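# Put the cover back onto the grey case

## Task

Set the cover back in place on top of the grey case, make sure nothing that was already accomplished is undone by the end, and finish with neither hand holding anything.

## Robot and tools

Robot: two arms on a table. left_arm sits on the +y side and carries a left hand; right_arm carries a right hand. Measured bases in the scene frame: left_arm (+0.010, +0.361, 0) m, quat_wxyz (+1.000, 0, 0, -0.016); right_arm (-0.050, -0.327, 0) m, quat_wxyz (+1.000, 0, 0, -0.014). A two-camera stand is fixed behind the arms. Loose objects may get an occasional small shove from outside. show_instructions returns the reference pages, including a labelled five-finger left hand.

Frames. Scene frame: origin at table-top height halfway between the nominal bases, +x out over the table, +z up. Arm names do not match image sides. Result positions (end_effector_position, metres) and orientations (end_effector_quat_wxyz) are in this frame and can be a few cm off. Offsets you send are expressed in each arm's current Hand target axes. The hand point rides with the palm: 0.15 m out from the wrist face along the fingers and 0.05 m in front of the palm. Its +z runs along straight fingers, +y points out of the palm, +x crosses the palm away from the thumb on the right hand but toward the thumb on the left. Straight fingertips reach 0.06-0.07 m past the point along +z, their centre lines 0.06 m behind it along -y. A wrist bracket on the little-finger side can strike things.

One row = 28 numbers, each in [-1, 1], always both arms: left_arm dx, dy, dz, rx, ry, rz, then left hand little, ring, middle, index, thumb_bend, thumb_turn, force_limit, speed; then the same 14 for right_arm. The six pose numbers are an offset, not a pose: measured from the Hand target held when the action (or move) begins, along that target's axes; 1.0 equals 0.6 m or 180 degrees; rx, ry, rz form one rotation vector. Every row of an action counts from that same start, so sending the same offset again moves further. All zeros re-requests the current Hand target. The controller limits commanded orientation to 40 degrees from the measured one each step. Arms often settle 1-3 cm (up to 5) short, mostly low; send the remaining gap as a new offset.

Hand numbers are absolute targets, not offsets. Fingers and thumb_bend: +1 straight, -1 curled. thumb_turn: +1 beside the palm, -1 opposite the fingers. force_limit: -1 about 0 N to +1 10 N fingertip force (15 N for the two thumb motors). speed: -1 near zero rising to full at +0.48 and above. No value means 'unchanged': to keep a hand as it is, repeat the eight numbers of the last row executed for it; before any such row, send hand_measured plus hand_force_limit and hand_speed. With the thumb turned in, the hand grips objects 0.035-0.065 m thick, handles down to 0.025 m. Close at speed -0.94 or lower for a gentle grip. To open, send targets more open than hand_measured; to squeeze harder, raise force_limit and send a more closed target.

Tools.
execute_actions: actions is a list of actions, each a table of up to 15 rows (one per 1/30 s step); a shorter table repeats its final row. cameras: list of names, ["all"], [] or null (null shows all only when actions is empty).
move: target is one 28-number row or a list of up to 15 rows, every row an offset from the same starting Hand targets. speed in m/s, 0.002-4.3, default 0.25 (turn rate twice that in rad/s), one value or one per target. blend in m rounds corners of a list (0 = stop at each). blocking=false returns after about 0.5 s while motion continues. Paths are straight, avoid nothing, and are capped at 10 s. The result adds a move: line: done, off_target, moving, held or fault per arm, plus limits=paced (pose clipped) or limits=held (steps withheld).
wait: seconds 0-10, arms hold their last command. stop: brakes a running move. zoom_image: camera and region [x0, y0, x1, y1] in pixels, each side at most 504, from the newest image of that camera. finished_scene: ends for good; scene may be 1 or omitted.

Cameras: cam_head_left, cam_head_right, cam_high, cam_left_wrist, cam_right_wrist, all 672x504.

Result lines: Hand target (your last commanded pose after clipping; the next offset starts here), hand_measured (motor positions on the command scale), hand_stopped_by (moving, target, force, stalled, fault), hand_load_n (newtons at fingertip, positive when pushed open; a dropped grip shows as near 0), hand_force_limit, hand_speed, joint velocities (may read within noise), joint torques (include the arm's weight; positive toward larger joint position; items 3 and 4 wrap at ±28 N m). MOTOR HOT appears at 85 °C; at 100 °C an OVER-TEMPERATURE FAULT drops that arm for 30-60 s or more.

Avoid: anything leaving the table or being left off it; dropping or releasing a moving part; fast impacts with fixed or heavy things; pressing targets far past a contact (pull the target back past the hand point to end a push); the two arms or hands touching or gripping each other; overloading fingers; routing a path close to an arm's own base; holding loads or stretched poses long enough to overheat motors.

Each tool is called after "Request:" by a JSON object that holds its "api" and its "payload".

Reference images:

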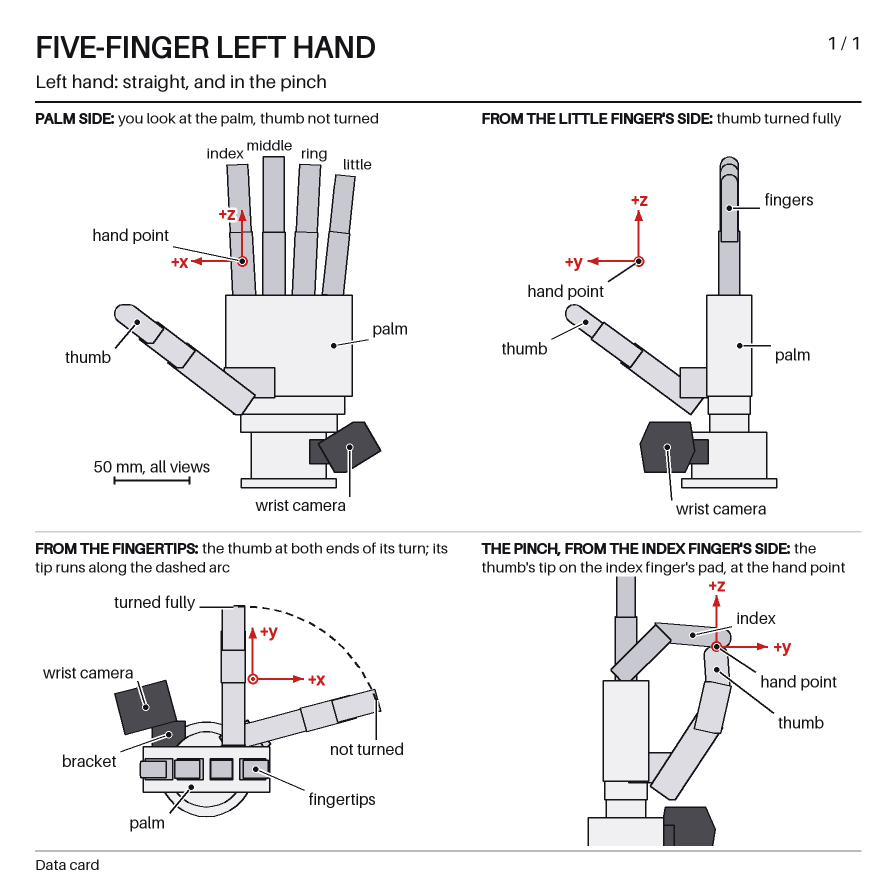

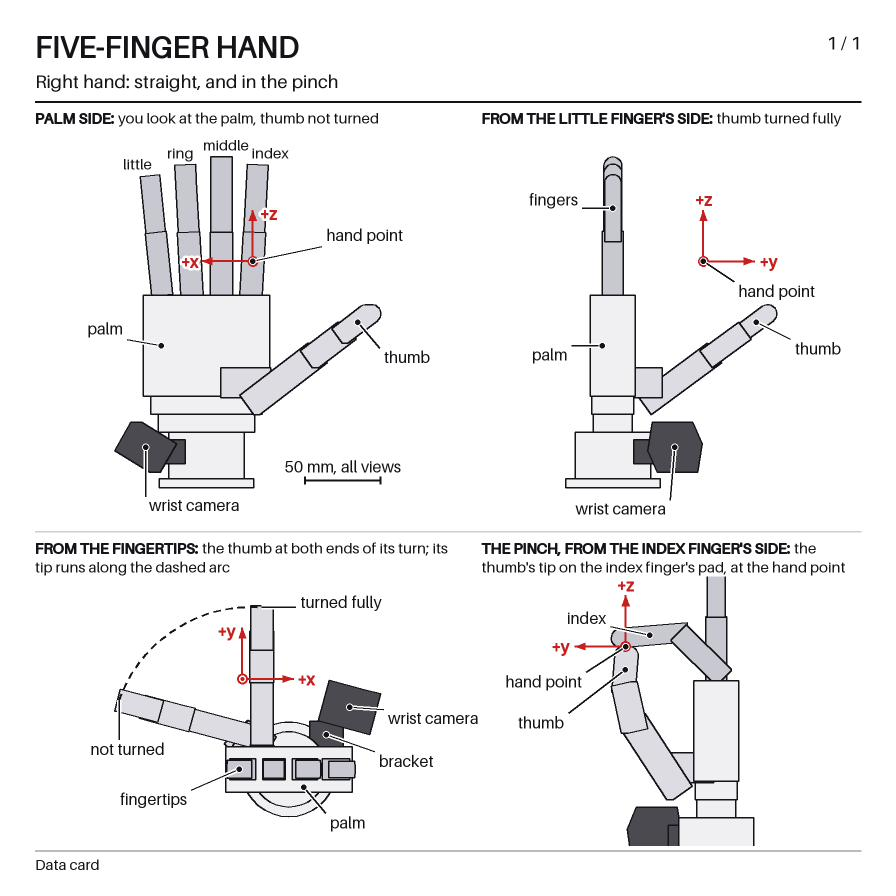

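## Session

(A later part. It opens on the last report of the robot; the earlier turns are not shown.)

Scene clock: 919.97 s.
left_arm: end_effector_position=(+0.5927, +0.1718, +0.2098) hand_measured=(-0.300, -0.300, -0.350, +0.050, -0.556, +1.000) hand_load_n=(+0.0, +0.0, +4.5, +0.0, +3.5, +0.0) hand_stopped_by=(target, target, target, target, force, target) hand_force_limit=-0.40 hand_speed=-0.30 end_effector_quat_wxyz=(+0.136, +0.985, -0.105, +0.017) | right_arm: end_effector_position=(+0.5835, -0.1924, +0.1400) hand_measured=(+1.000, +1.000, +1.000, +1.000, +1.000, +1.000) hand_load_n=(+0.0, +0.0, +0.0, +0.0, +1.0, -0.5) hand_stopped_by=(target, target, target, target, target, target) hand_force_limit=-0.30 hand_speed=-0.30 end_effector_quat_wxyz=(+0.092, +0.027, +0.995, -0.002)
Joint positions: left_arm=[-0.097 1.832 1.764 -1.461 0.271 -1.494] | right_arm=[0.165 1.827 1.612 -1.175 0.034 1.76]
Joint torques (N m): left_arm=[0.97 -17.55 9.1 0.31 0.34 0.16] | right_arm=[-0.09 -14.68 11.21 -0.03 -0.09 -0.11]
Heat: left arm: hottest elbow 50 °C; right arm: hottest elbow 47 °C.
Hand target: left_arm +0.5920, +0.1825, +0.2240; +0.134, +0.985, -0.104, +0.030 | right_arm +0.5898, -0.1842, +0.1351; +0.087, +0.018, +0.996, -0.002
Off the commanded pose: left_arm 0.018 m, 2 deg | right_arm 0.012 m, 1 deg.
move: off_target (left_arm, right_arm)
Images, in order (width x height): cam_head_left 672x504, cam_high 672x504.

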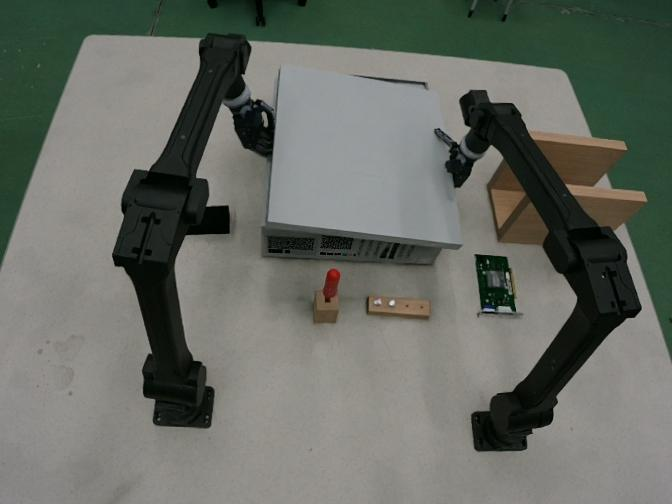

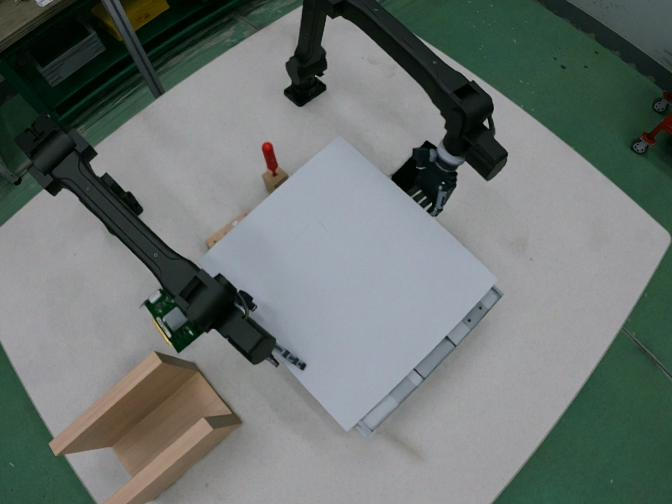

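Request:
{"api": "move", "payload": {"target": [[0,0,0,0,0,0,-0.3,-0.3,-0.35,0.05,-0.65,1,-0.4,-0.3,0.0008,0.025,-0.0002,0,0,0,1,1,1,1,1,1,-0.3,-0.3],[-0.0033,-0.0157,-0.0045,0,0,0,-0.3,-0.3,-0.35,0.05,-0.65,1,-0.4,-0.3,0.0014,0.0416,-0.0003,0,0,0,1,1,1,1,1,1,-0.3,-0.3]], "speed": 0.04, "cameras": ["cam_head_left","cam_high","cam_left_wrist"]}}

Scene clock: 924.57 s.
left_arm: end_effector_position=(+0.5931, +0.1819, +0.2099) hand_measured=(-0.300, -0.300, -0.350, +0.050, -0.556, +1.000) hand_load_n=(+0.0, +0.0, +4.0, -0.5, +3.5, +0.0) hand_stopped_by=(target, target, target, target, force, target) hand_force_limit=-0.40 hand_speed=-0.30 end_effector_quat_wxyz=(+0.136, +0.985, -0.101, +0.018) | right_arm: end_effector_position=(+0.5832, -0.1817, +0.1417) hand_measured=(+1.000, +1.000, +1.000, +1.000, +1.000, +1.000) hand_load_n=(+0.0, +0.0, +0.0, +0.0, +0.5, +0.5) hand_stopped_by=(target, target, target, target, target, target) hand_force_limit=-0.30 hand_speed=-0.30 end_effector_quat_wxyz=(+0.093, +0.025, +0.995, -0.005)
Joint positions: left_arm=[-0.08 1.827 1.758 -1.461 0.271 -1.483] | right_arm=[0.185 1.829 1.62 -1.18 0.043 1.775]
Joint torques (N m): left_arm=[1.26 -17.14 9.63 0.08 0.36 0.29] | right_arm=[1.55 -14.15 11.7 -0.09 -0.16 0.14]
Heat: left arm: hottest elbow 50 °C; right arm: hottest elbow 46 °C.
Hand target: left_arm +0.5922, +0.1925, +0.2240; +0.134, +0.985, -0.104, +0.031 | right_arm +0.5898, -0.1591, +0.1352; +0.086, +0.018, +0.996, -0.002
Off the commanded pose: left_arm 0.018 m, 1 deg | right_arm 0.024 m, 1 deg.
move: off_target (left_arm, right_arm)
Images, in order (width x height): cam_head_left 672x504, cam_high 672x504, cam_left_wrist 672x504.

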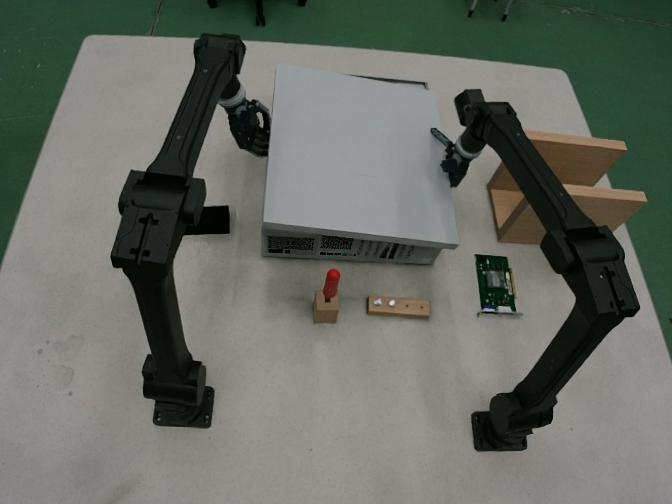

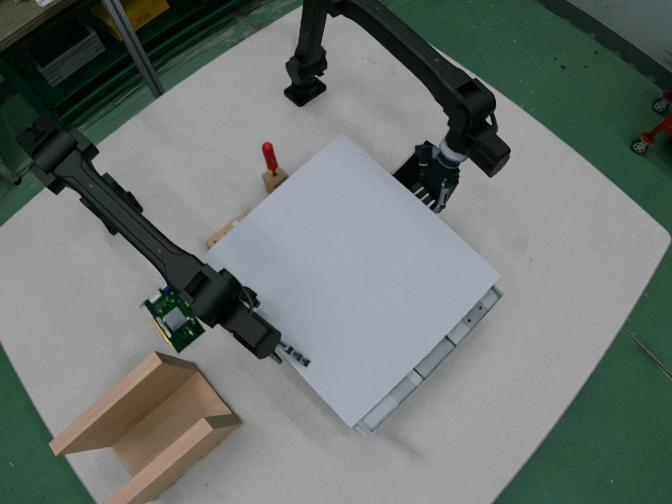

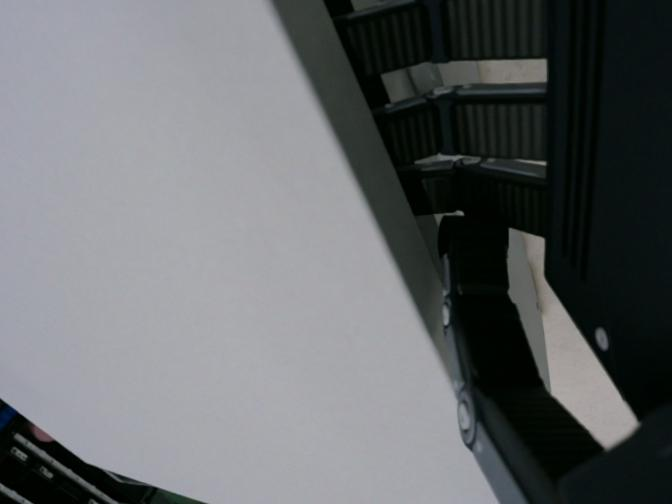

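Request:
{"api": "zoom_image", "payload": {"camera": "cam_left_wrist", "region": [320, 0, 640, 460]}}

Request:
{"api": "zoom_image", "payload": {"camera": "cam_head_left", "region": [220, 40, 480, 270]}}

Request:
{"api": "zoom_image", "payload": {"camera": "cam_high", "region": [320, 240, 520, 450]}}

Scaled by 1.096 from the camera's 672x504 image, which has a finer 960x720 frame.

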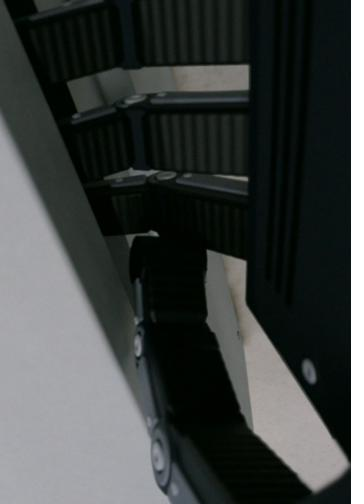

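Scaled by 1.938 from the camera's 672x504 image, which has a finer 960x720 frame.

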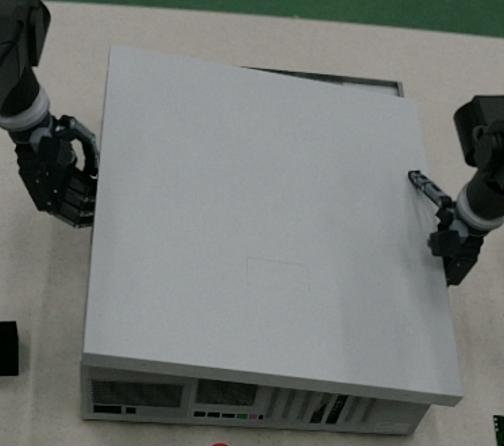

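Scaled by 2.400 from the camera's 672x504 image, which has a finer 960x720 frame.

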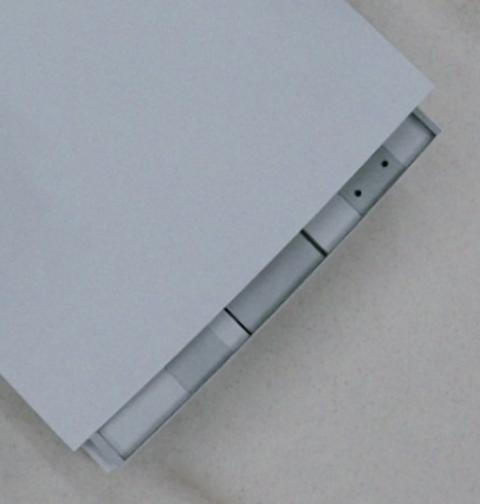

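Request:
{"api": "zoom_image", "payload": {"camera": "cam_left_wrist", "region": [330, 40, 560, 250]}}

Request:
{"api": "zoom_image", "payload": {"camera": "cam_left_wrist", "region": [400, 190, 640, 420]}}

Scaled by 2.191 from the camera's 672x504 image, which has a finer 960x720 frame.

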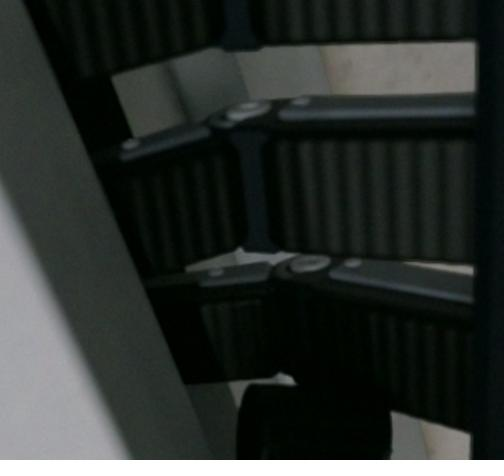

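Scaled by 2.100 from the camera's 672x504 image, which has a finer 960x720 frame.

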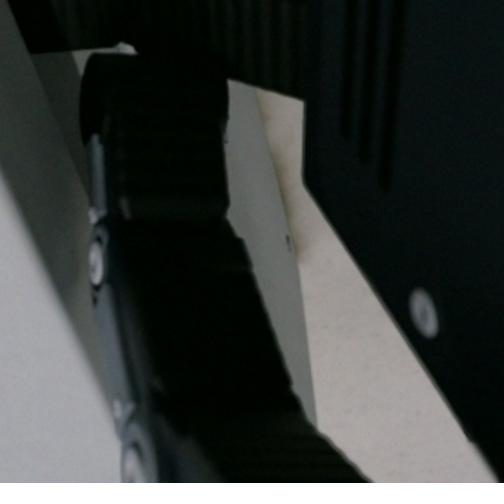

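Request:
{"api": "move", "payload": {"target": [[-0.0025,-0.0118,-0.0034,0,0,0,-0.3,-0.3,-0.35,0.05,-0.65,1,-0.4,-0.3,0.0005,0.0133,-0.0001,0,0,0,1,1,1,1,1,1,-0.3,-0.3]], "speed": 0.04, "cameras": []}}

Request:
{"api": "move", "payload": {"target": [[-0.0012,-0.0059,-0.0017,0,0,0,-0.3,-0.3,-0.35,0.05,-0.65,1,-0.4,-0.3,0.0003,0.0083,-0.0001,0,0,0,1,1,1,1,1,1,-0.3,-0.3]], "speed": 0.04, "cameras": ["cam_head_left","cam_high","cam_left_wrist"]}}

Scene clock: 928.60 s.
left_arm: end_effector_position=(+0.5938, +0.1885, +0.2101) hand_measured=(-0.300, -0.300, -0.350, +0.050, -0.556, +1.000) hand_load_n=(+0.0, +0.0, +4.0, -1.0, +3.5, +0.0) hand_stopped_by=(target, target, target, target, force, target) hand_force_limit=-0.40 hand_speed=-0.30 end_effector_quat_wxyz=(+0.136, +0.985, -0.102, +0.020) | right_arm: end_effector_position=(+0.5835, -0.1750, +0.1424) hand_measured=(+1.000, +1.000, +1.000, +1.000, +1.000, +1.000) hand_load_n=(+0.0, +0.0, +0.0, +0.0, +0.5, +0.5) hand_stopped_by=(target, target, target, target, target, target) hand_force_limit=-0.30 hand_speed=-0.30 end_effector_quat_wxyz=(+0.094, +0.026, +0.995, -0.005)
Joint positions: left_arm=[-0.068 1.826 1.756 -1.461 0.272 -1.471] | right_arm=[0.197 1.832 1.625 -1.182 0.046 1.787]
Joint torques (N m): left_arm=[0.91 -17.08 9.5 -0.09 0.36 0.24] | right_arm=[1.61 -14.1 11.7 -0.06 -0.2 0.15]
Heat: left arm: hottest elbow 49 °C; right arm: hottest elbow 47 °C.
Hand target: left_arm +0.5921, +0.1999, +0.2241; +0.134, +0.985, -0.105, +0.031 | right_arm +0.5898, -0.1511, +0.1352; +0.087, +0.018, +0.996, -0.002
Off the commanded pose: left_arm 0.018 m, 1 deg | right_arm 0.026 m, 1 deg.
move: off_target (left_arm, right_arm)
No camera images: "cameras" was empty.

Scene clock: 929.30 s.
left_arm: end_effector_position=(+0.5938, +0.1888, +0.2102) hand_measured=(-0.300, -0.300, -0.350, +0.050, -0.556, +1.000) hand_load_n=(+0.0, +0.0, +4.0, -0.5, +3.5, +0.0) hand_stopped_by=(target, target, target, target, force, target) hand_force_limit=-0.40 hand_speed=-0.30 end_effector_quat_wxyz=(+0.136, +0.985, -0.103, +0.020) | right_arm: end_effector_position=(+0.5835, -0.1749, +0.1425) hand_measured=(+1.000, +1.000, +1.000, +1.000, +1.000, +1.000) hand_load_n=(+0.5, +0.0, +0.0, +0.0, +0.5, +0.5) hand_stopped_by=(target, target, target, target, target, target) hand_force_limit=-0.30 hand_speed=-0.30 end_effector_quat_wxyz=(+0.094, +0.025, +0.995, -0.007)
Joint positions: left_arm=[-0.067 1.826 1.756 -1.461 0.273 -1.468] | right_arm=[0.198 1.832 1.627 -1.184 0.049 1.788]
Joint torques (N m): left_arm=[0.85 -17.67 9.42 -0.08 0.32 0.3] | right_arm=[2.26 -14.04 11.79 -0.03 -0.27 0.22]
Heat: left arm: hottest elbow 49 °C; right arm: hottest elbow 47 °C.
Hand target: left_arm +0.5921, +0.2038, +0.2241; +0.134, +0.985, -0.104, +0.031 | right_arm +0.5898, -0.1460, +0.1354; +0.087, +0.018, +0.996, -0.002
Off the commanded pose: left_arm 0.020 m, 1 deg | right_arm 0.030 m, 1 deg.
move: off_target (left_arm, right_arm)
Images, in order (width x height): cam_head_left 672x504, cam_high 672x504, cam_left_wrist 672x504.

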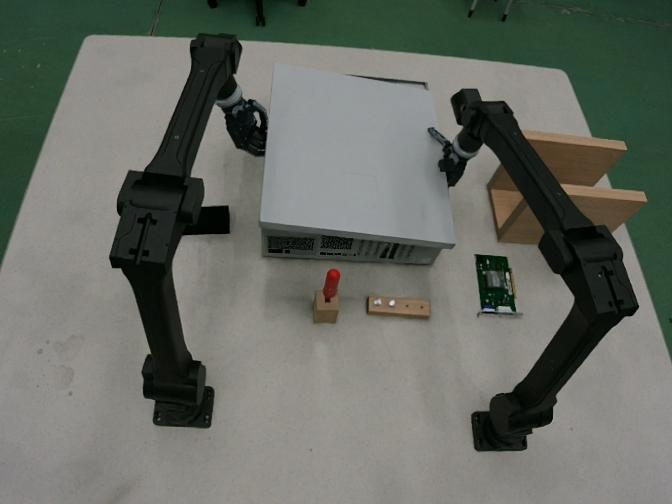

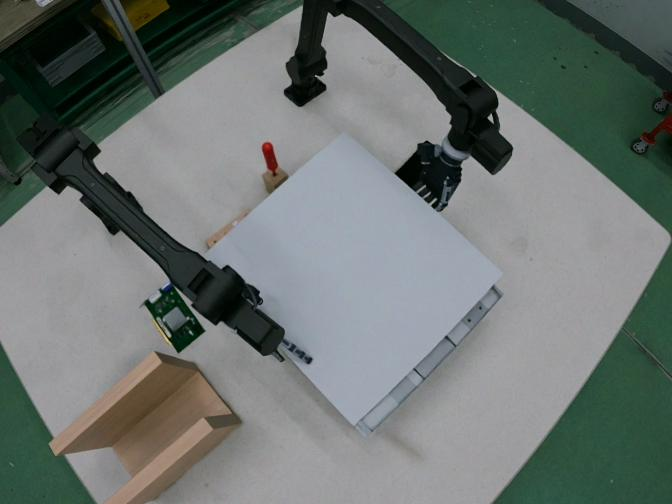

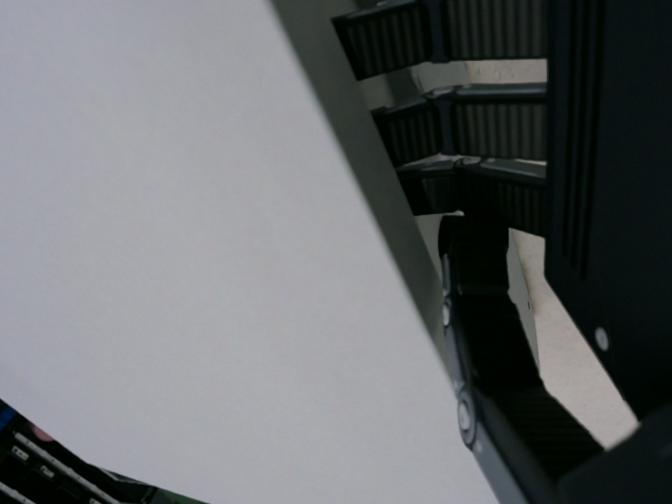

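Request:
{"api": "zoom_image", "payload": {"camera": "cam_head_left", "region": [220, 40, 480, 270]}}

Request:
{"api": "zoom_image", "payload": {"camera": "cam_high", "region": [320, 240, 520, 450]}}

Request:
{"api": "zoom_image", "payload": {"camera": "cam_left_wrist", "region": [330, 40, 560, 250]}}

Scaled by 1.938 from the camera's 672x504 image, which has a finer 960x720 frame.

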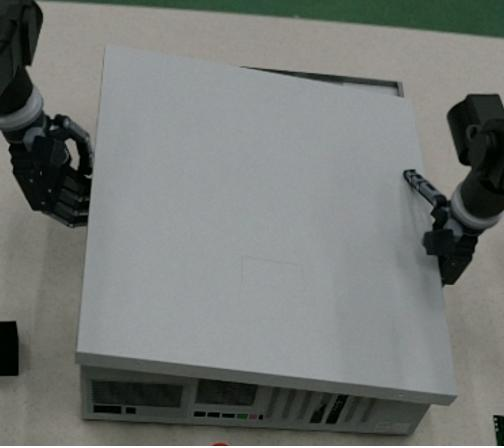

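Scaled by 2.400 from the camera's 672x504 image, which has a finer 960x720 frame.

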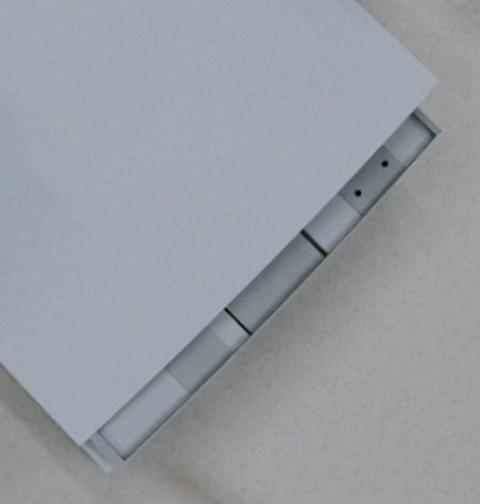

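Scaled by 2.191 from the camera's 672x504 image, which has a finer 960x720 frame.

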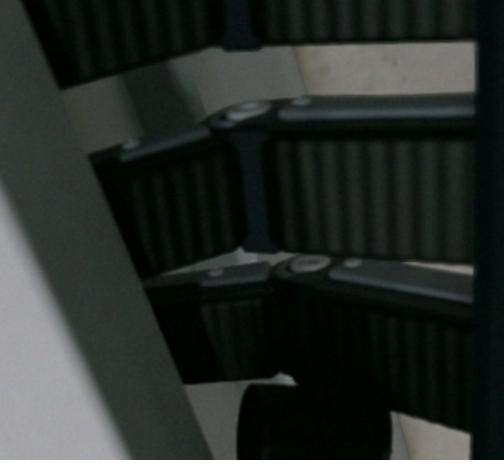

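Request:
{"api": "move", "payload": {"target": [[-0.0016,-0.0079,-0.0023,0,0,0,-0.3,-0.3,-0.35,0.05,-0.65,1,-0.4,-0.3,0.0005,0.0133,-0.0001,0,0,0,1,1,1,1,1,1,-0.3,-0.3]], "speed": 0.04, "cameras": ["cam_head_left","cam_high","cam_left_wrist"]}}

Request:
{"api": "zoom_image", "payload": {"camera": "cam_head_left", "region": [220, 40, 480, 270]}}

Request:
{"api": "zoom_image", "payload": {"camera": "cam_high", "region": [320, 240, 520, 450]}}

Request:
{"api": "zoom_image", "payload": {"camera": "cam_left_wrist", "region": [330, 40, 560, 250]}}

Scene clock: 932.43 s.
left_arm: end_effector_position=(+0.5930, +0.1898, +0.2097) hand_measured=(-0.300, -0.300, -0.350, +0.050, -0.556, +1.000) hand_load_n=(+0.0, +0.0, +4.5, -0.5, +3.5, +0.0) hand_stopped_by=(target, target, target, target, force, target) hand_force_limit=-0.40 hand_speed=-0.30 end_effector_quat_wxyz=(+0.137, +0.985, -0.106, +0.020) | right_arm: end_effector_position=(+0.5835, -0.1748, +0.1422) hand_measured=(+1.000, +1.000, +1.000, +1.000, +1.000, +1.000) hand_load_n=(+0.5, +0.0, +0.0, +0.0, +1.0, +0.0) hand_stopped_by=(target, target, target, target, target, target) hand_force_limit=-0.30 hand_speed=-0.30 end_effector_quat_wxyz=(+0.093, +0.026, +0.995, -0.010)
Joint positions: left_arm=[-0.065 1.826 1.754 -1.461 0.276 -1.459] | right_arm=[0.201 1.834 1.629 -1.188 0.056 1.791]
Joint torques (N m): left_arm=[1.9 -17.2 9.52 -0.18 0.29 0.3] | right_arm=[3.02 -13.92 11.9 -0.01 -0.45 0.31]
Heat: left arm: hottest elbow 50 °C; right arm: hottest elbow 48 °C.
Hand target: left_arm +0.5921, +0.2087, +0.2240; +0.134, +0.985, -0.104, +0.030 | right_arm +0.5898, -0.1382, +0.1351; +0.086, +0.018, +0.996, -0.002
Off the commanded pose: left_arm 0.024 m, 1 deg | right_arm 0.038 m, 2 deg.
move: off_target (left_arm, right_arm)
Images, in order (width x height): cam_head_left 672x504, cam_high 672x504, cam_left_wrist 672x504.

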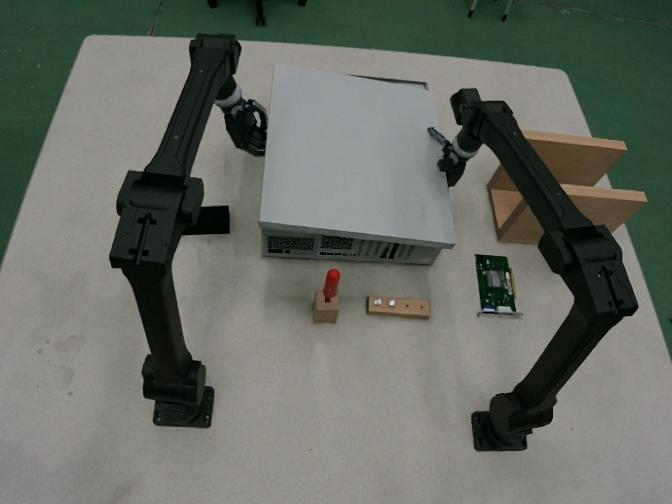

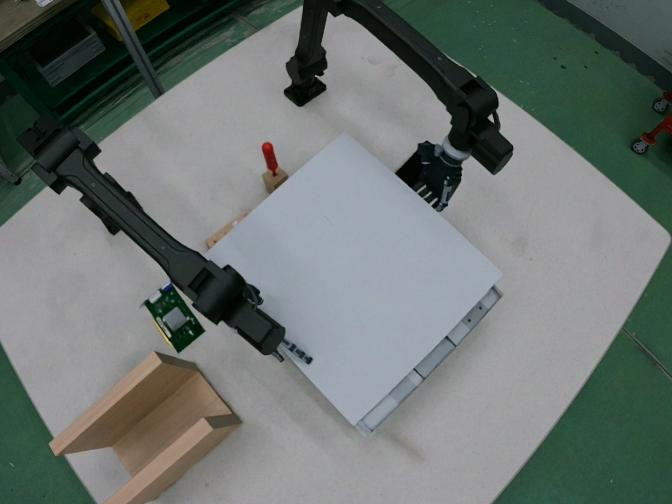

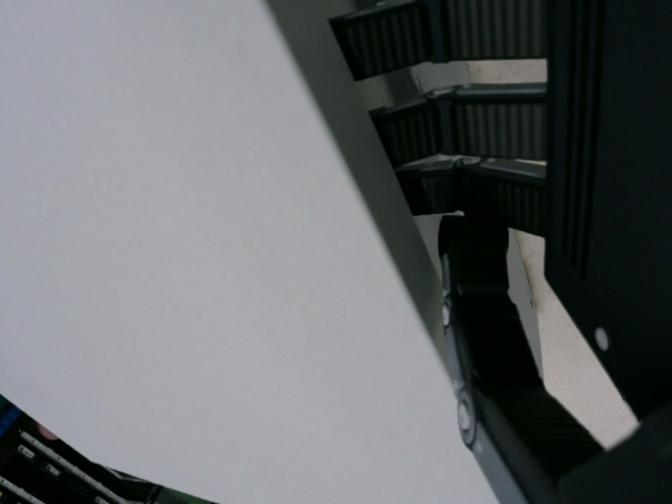

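Scaled by 1.938 from the camera's 672x504 image, which has a finer 960x720 frame.

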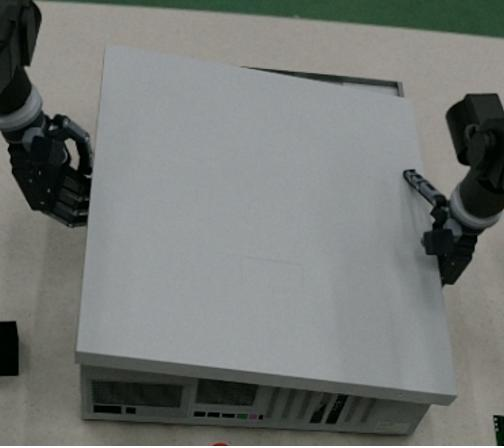

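Scaled by 2.400 from the camera's 672x504 image, which has a finer 960x720 frame.

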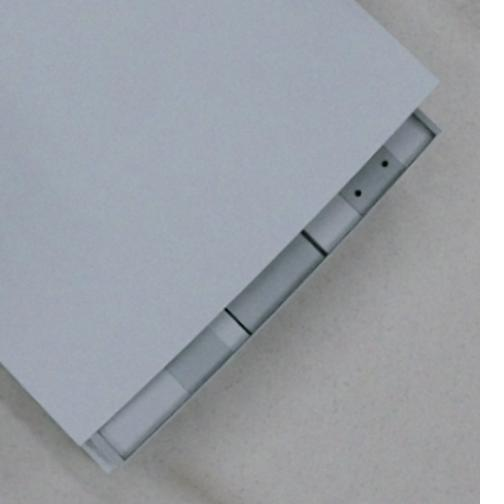

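Scaled by 2.191 from the camera's 672x504 image, which has a finer 960x720 frame.

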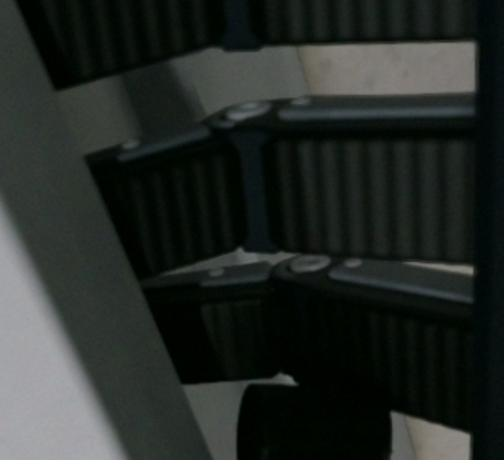

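Request:
{"api": "zoom_image", "payload": {"camera": "cam_high", "region": [335, 405, 385, 445]}}

Request:
{"api": "zoom_image", "payload": {"camera": "cam_high", "region": [480, 265, 530, 305]}}

Request:
{"api": "zoom_image", "payload": {"camera": "cam_head_left", "region": [400, 60, 460, 110]}}

Request:
{"api": "zoom_image", "payload": {"camera": "cam_head_left", "region": [410, 225, 470, 275]}}

Scaled by 10.080 from the camera's 672x504 image, which has a finer 960x720 frame.

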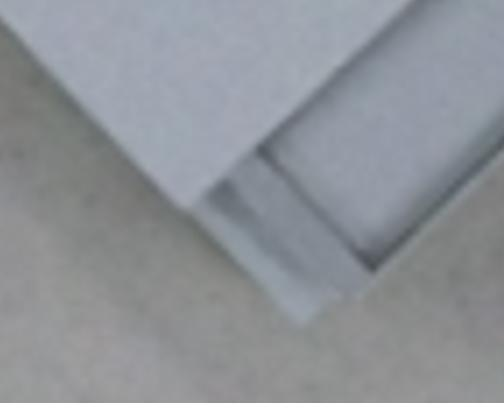

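Scaled by 10.080 from the camera's 672x504 image, which has a finer 960x720 frame.

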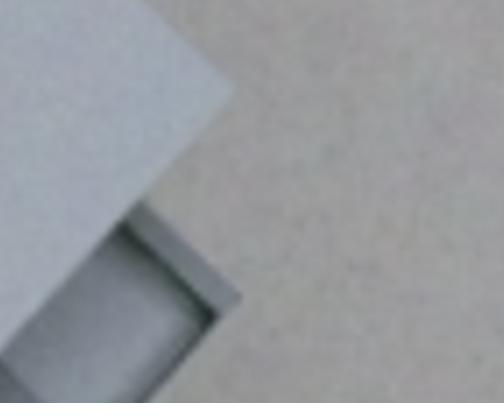

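Scaled by 8.400 from the camera's 672x504 image, which has a finer 960x720 frame.

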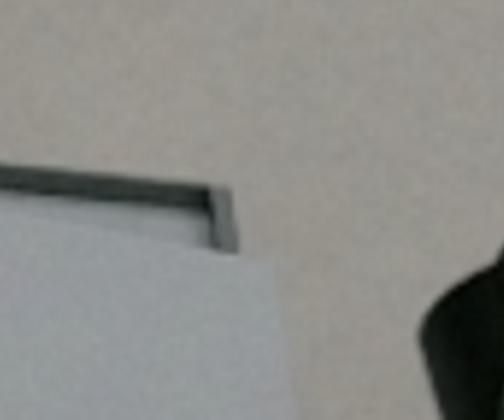

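Scaled by 8.400 from the camera's 672x504 image, which has a finer 960x720 frame.

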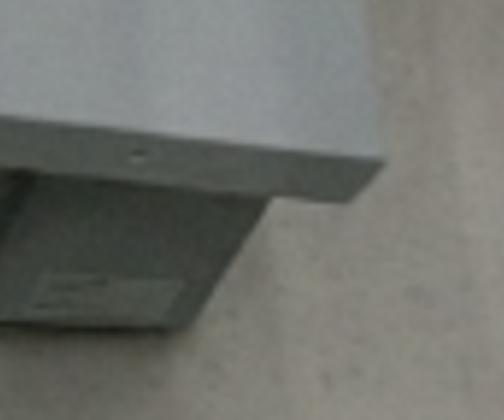

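Request:
{"api": "zoom_image", "payload": {"camera": "cam_head_left", "region": [245, 200, 305, 260]}}

Request:
{"api": "zoom_image", "payload": {"camera": "cam_head_left", "region": [255, 50, 315, 110]}}

Request:
{"api": "execute_actions", "payload": {"actions": []}}

Request:
{"api": "zoom_image", "payload": {"camera": "cam_head_right", "region": [240, 195, 300, 255]}}

Request:
{"api": "zoom_image", "payload": {"camera": "cam_head_right", "region": [260, 50, 320, 110]}}

Scaled by 8.400 from the camera's 672x504 image, which has a finer 960x720 frame.

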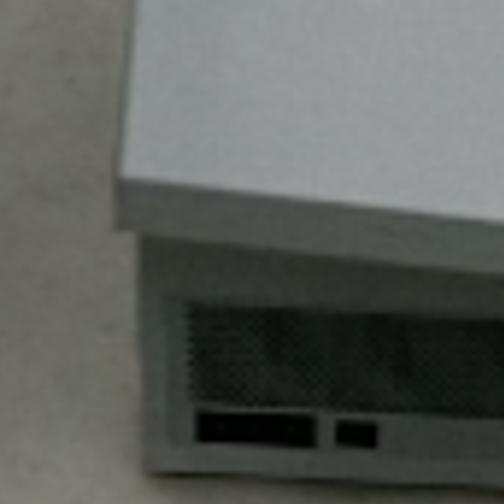

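Scaled by 8.400 from the camera's 672x504 image, which has a finer 960x720 frame.

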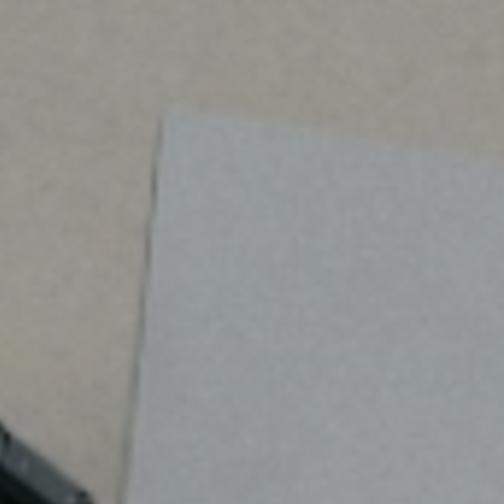

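Scene clock: 936.97 s.
left_arm: end_effector_position=(+0.5930, +0.1898, +0.2097) hand_measured=(-0.300, -0.300, -0.350, +0.050, -0.556, +1.000) hand_load_n=(+0.0, +0.0, +4.5, -0.5, +3.5, +0.0) hand_stopped_by=(target, target, target, target, force, target) hand_force_limit=-0.40 hand_speed=-0.30 end_effector_quat_wxyz=(+0.137, +0.985, -0.106, +0.020) | right_arm: end_effector_position=(+0.5837, -0.1747, +0.1423) hand_measured=(+1.000, +1.000, +1.000, +1.000, +1.000, +1.000) hand_load_n=(+0.0, +0.0, +0.0, +0.0, +1.0, +0.0) hand_stopped_by=(target, target, target, target, target, target) hand_force_limit=-0.30 hand_speed=-0.30 end_effector_quat_wxyz=(+0.093, +0.026, +0.995, -0.010)
Joint positions: left_arm=[-0.065 1.826 1.754 -1.461 0.276 -1.459] | right_arm=[0.201 1.834 1.63 -1.188 0.056 1.791]
Joint velocities: within noise
Joint torques (N m): left_arm=[1.61 -17.03 9.57 -0.32 0.29 0.32] | right_arm=[3.08 -13.92 11.93 0.03 -0.45 0.31]
Heat: left arm: hottest elbow 49 °C; right arm: hottest elbow 48 °C.
Hand target: left_arm +0.5921, +0.2087, +0.2240; +0.134, +0.985, -0.104, +0.030 | right_arm +0.5899, -0.1382, +0.1352; +0.087, +0.018, +0.996, -0.002
Off the commanded pose: left_arm 0.024 m, 1 deg | right_arm 0.038 m, 2 deg.

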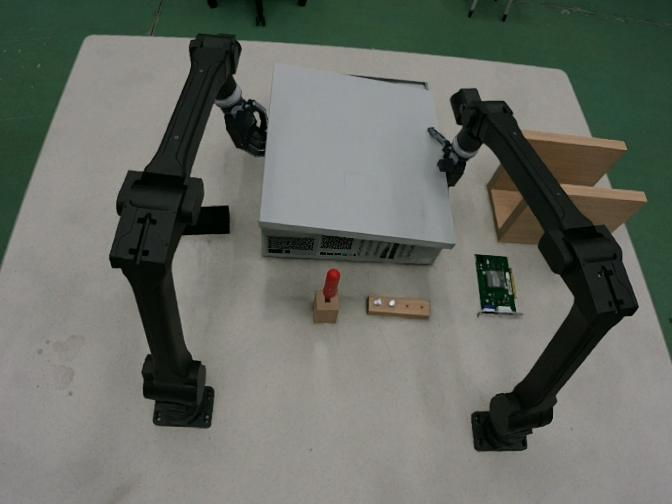

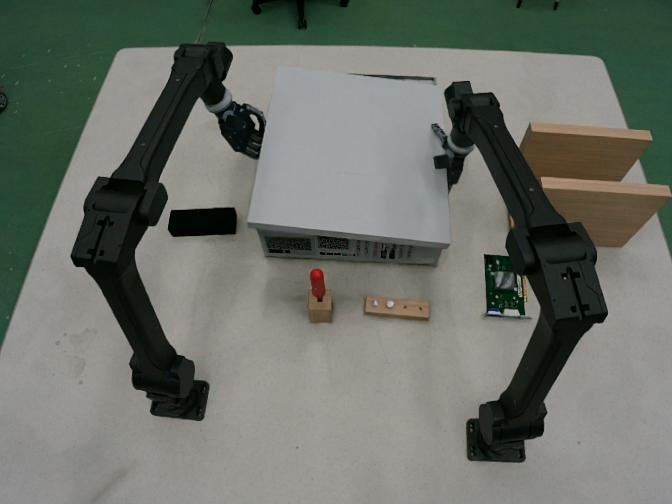

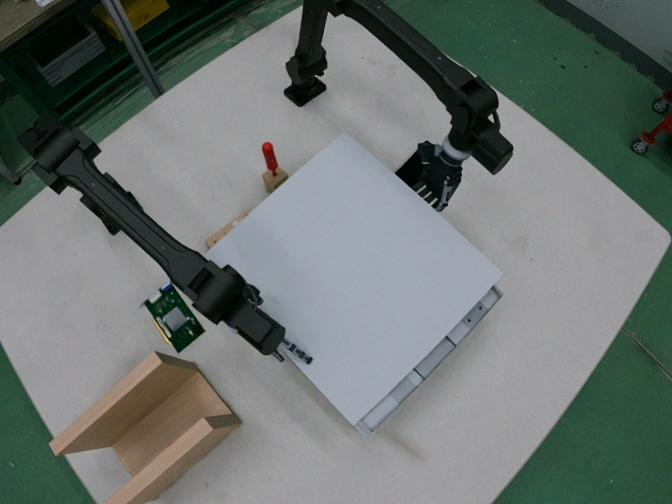

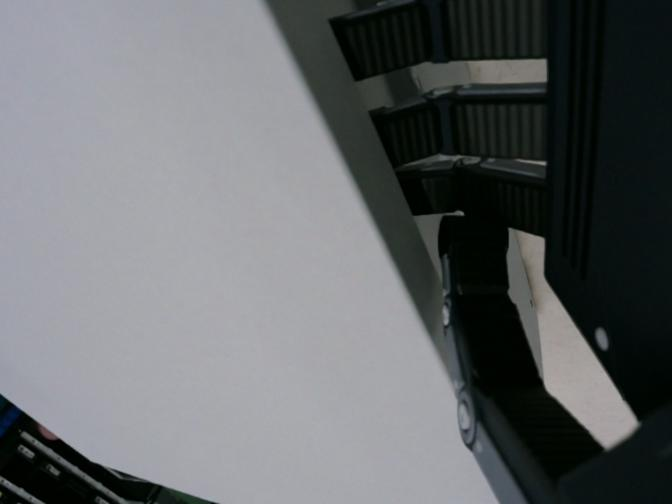

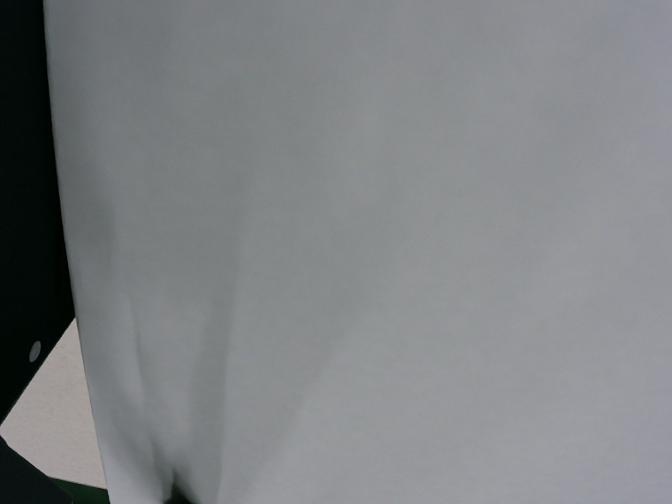

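Scaled by 8.400 from the camera's 672x504 image, which has a finer 960x720 frame.

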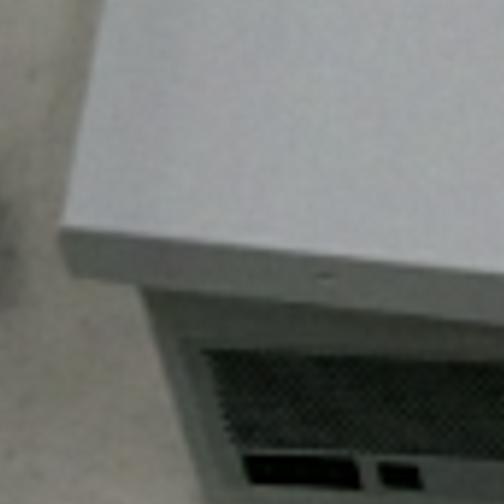

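Scaled by 8.400 from the camera's 672x504 image, which has a finer 960x720 frame.

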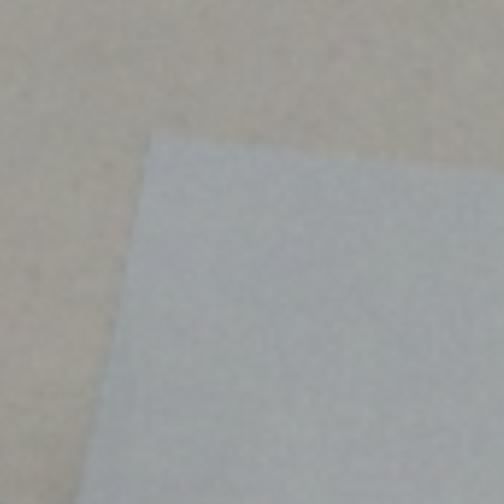

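Request:
{"api": "zoom_image", "payload": {"camera": "cam_left_wrist", "region": [340, 50, 480, 120]}}

Request:
{"api": "zoom_image", "payload": {"camera": "cam_left_wrist", "region": [400, 140, 480, 260]}}

Request:
{"api": "zoom_image", "payload": {"camera": "cam_left_wrist", "region": [490, 220, 570, 400]}}

Scaled by 3.600 from the camera's 672x504 image, which has a finer 960x720 frame.

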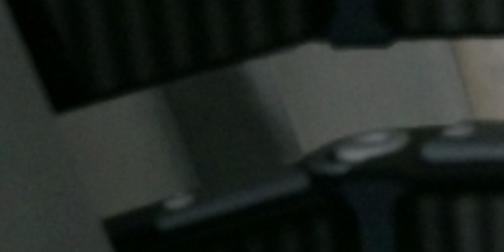

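Scaled by 4.200 from the camera's 672x504 image, which has a finer 960x720 frame.

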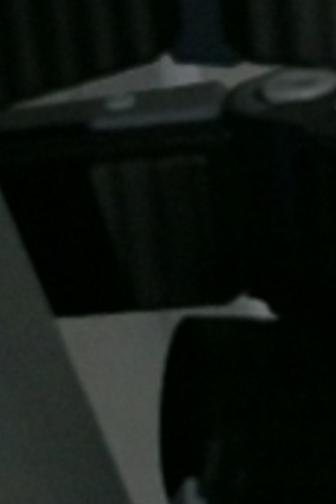

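Scaled by 2.800 from the camera's 672x504 image, which has a finer 960x720 frame.

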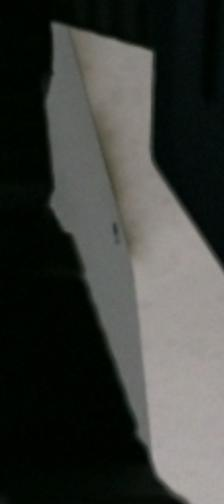

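Request:
{"api": "move", "payload": {"target": [[-0.0018,-0.0051,0.0192,0,0,0,-0.3,-0.3,-0.35,0.05,-0.65,1,-0.4,-0.3,0,0,0,0,0,0,1,1,1,1,1,1,-0.3,-0.3]], "speed": 0.04, "cameras": ["cam_head_left","cam_left_wrist"]}}

Scene clock: 947.67 s.
left_arm: end_effector_position=(+0.5922, +0.1902, +0.2084) hand_measured=(-0.300, -0.300, -0.350, +0.050, -0.556, +1.000) hand_load_n=(+0.0, +0.0, +4.5, -2.0, +4.0, -1.0) hand_stopped_by=(target, target, target, target, force, target) hand_force_limit=-0.40 hand_speed=-0.30 end_effector_quat_wxyz=(+0.139, +0.984, -0.107, +0.024) | right_arm: end_effector_position=(+0.5837, -0.1747, +0.1423) hand_measured=(+1.000, +1.000, +1.000, +1.000, +1.000, +1.000) hand_load_n=(+0.0, +0.0, +0.0, +0.0, +0.5, +0.0) hand_stopped_by=(target, target, target, target, target, target) hand_force_limit=-0.30 hand_speed=-0.30 end_effector_quat_wxyz=(+0.093, +0.026, +0.995, -0.010)
Joint positions: left_arm=[-0.063 1.818 1.738 -1.443 0.28 -1.455] | right_arm=[0.201 1.834 1.63 -1.188 0.056 1.791]
Joint torques (N m): left_arm=[2.08 -16.97 8.43 0.13 0.12 0.29] | right_arm=[3.08 -13.98 11.95 0.02 -0.45 0.3]
Heat: left arm: hottest elbow 48 °C; right arm: hottest elbow 47 °C.
Hand target: left_arm +0.5921, +0.2088, +0.2119; +0.134, +0.985, -0.104, +0.030 | right_arm +0.5899, -0.1382, +0.1353; +0.087, +0.018, +0.996, -0.002
Off the commanded pose: left_arm 0.019 m, 1 deg | right_arm 0.038 m, 2 deg.
move: off_target (left_arm, right_arm)
Images, in order (width x height): cam_head_left 672x504, cam_left_wrist 672x504.

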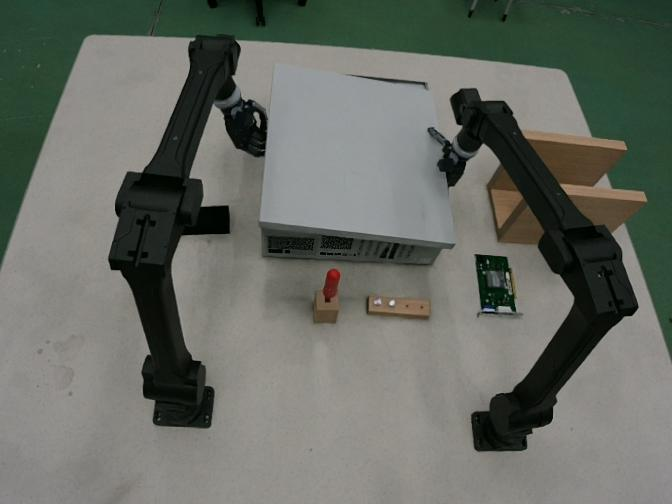

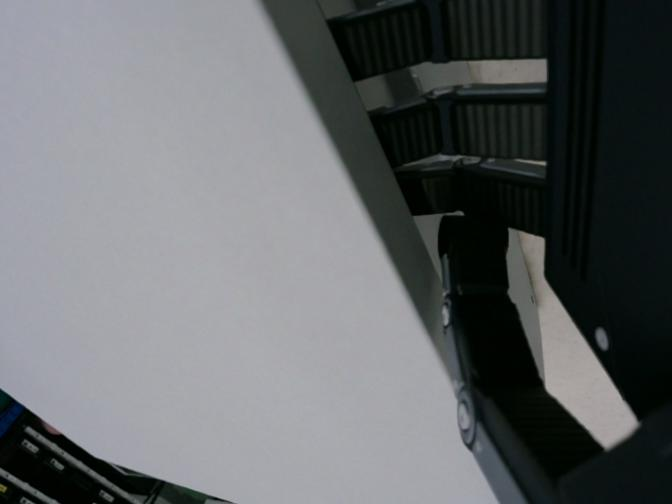

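Request:
{"api": "move", "payload": {"target": [[-0.0015,-0.0043,0.0160,0,0,0,-0.3,-0.3,-0.35,0.05,-0.65,1,-0.4,-0.3,0,0,0,0,0,0,1,1,1,1,1,1,-0.3,-0.3]], "speed": 0.04, "cameras": []}}

Scene clock: 949.27 s.
left_arm: end_effector_position=(+0.5918, +0.1902, +0.2077) hand_measured=(-0.300, -0.300, -0.350, +0.050, -0.556, +1.000) hand_load_n=(+0.0, +0.0, +4.5, -3.5, +4.0, -0.5) hand_stopped_by=(target, target, target, target, force, target) hand_force_limit=-0.40 hand_speed=-0.30 end_effector_quat_wxyz=(+0.141, +0.983, -0.110, +0.032) | right_arm: end_effector_position=(+0.5836, -0.1745, +0.1423) hand_measured=(+1.000, +1.000, +1.000, +1.000, +1.000, +1.000) hand_load_n=(+0.0, +0.0, +0.0, +0.0, +0.5, +0.0) hand_stopped_by=(target, target, target, target, target, target) hand_force_limit=-0.30 hand_speed=-0.30 end_effector_quat_wxyz=(+0.093, +0.026, +0.995, -0.010)
Joint positions: left_arm=[-0.062 1.809 1.72 -1.421 0.284 -1.451] | right_arm=[0.201 1.834 1.63 -1.188 0.056 1.791]
Joint torques (N m): left_arm=[1.73 -14.92 8.4 0.4 -0.04 0.23] | right_arm=[3.02 -13.98 11.95 0.05 -0.45 0.31]
Heat: left arm: hottest elbow 48 °C; right arm: hottest elbow 47 °C.
Hand target: left_arm +0.5920, +0.2087, +0.2020; +0.134, +0.985, -0.104, +0.030 | right_arm +0.5898, -0.1379, +0.1353; +0.087, +0.018, +0.996, -0.002
Off the commanded pose: left_arm 0.019 m, 1 deg | right_arm 0.038 m, 2 deg.
move: off_target (left_arm, right_arm)
No camera images: "cameras" was empty.


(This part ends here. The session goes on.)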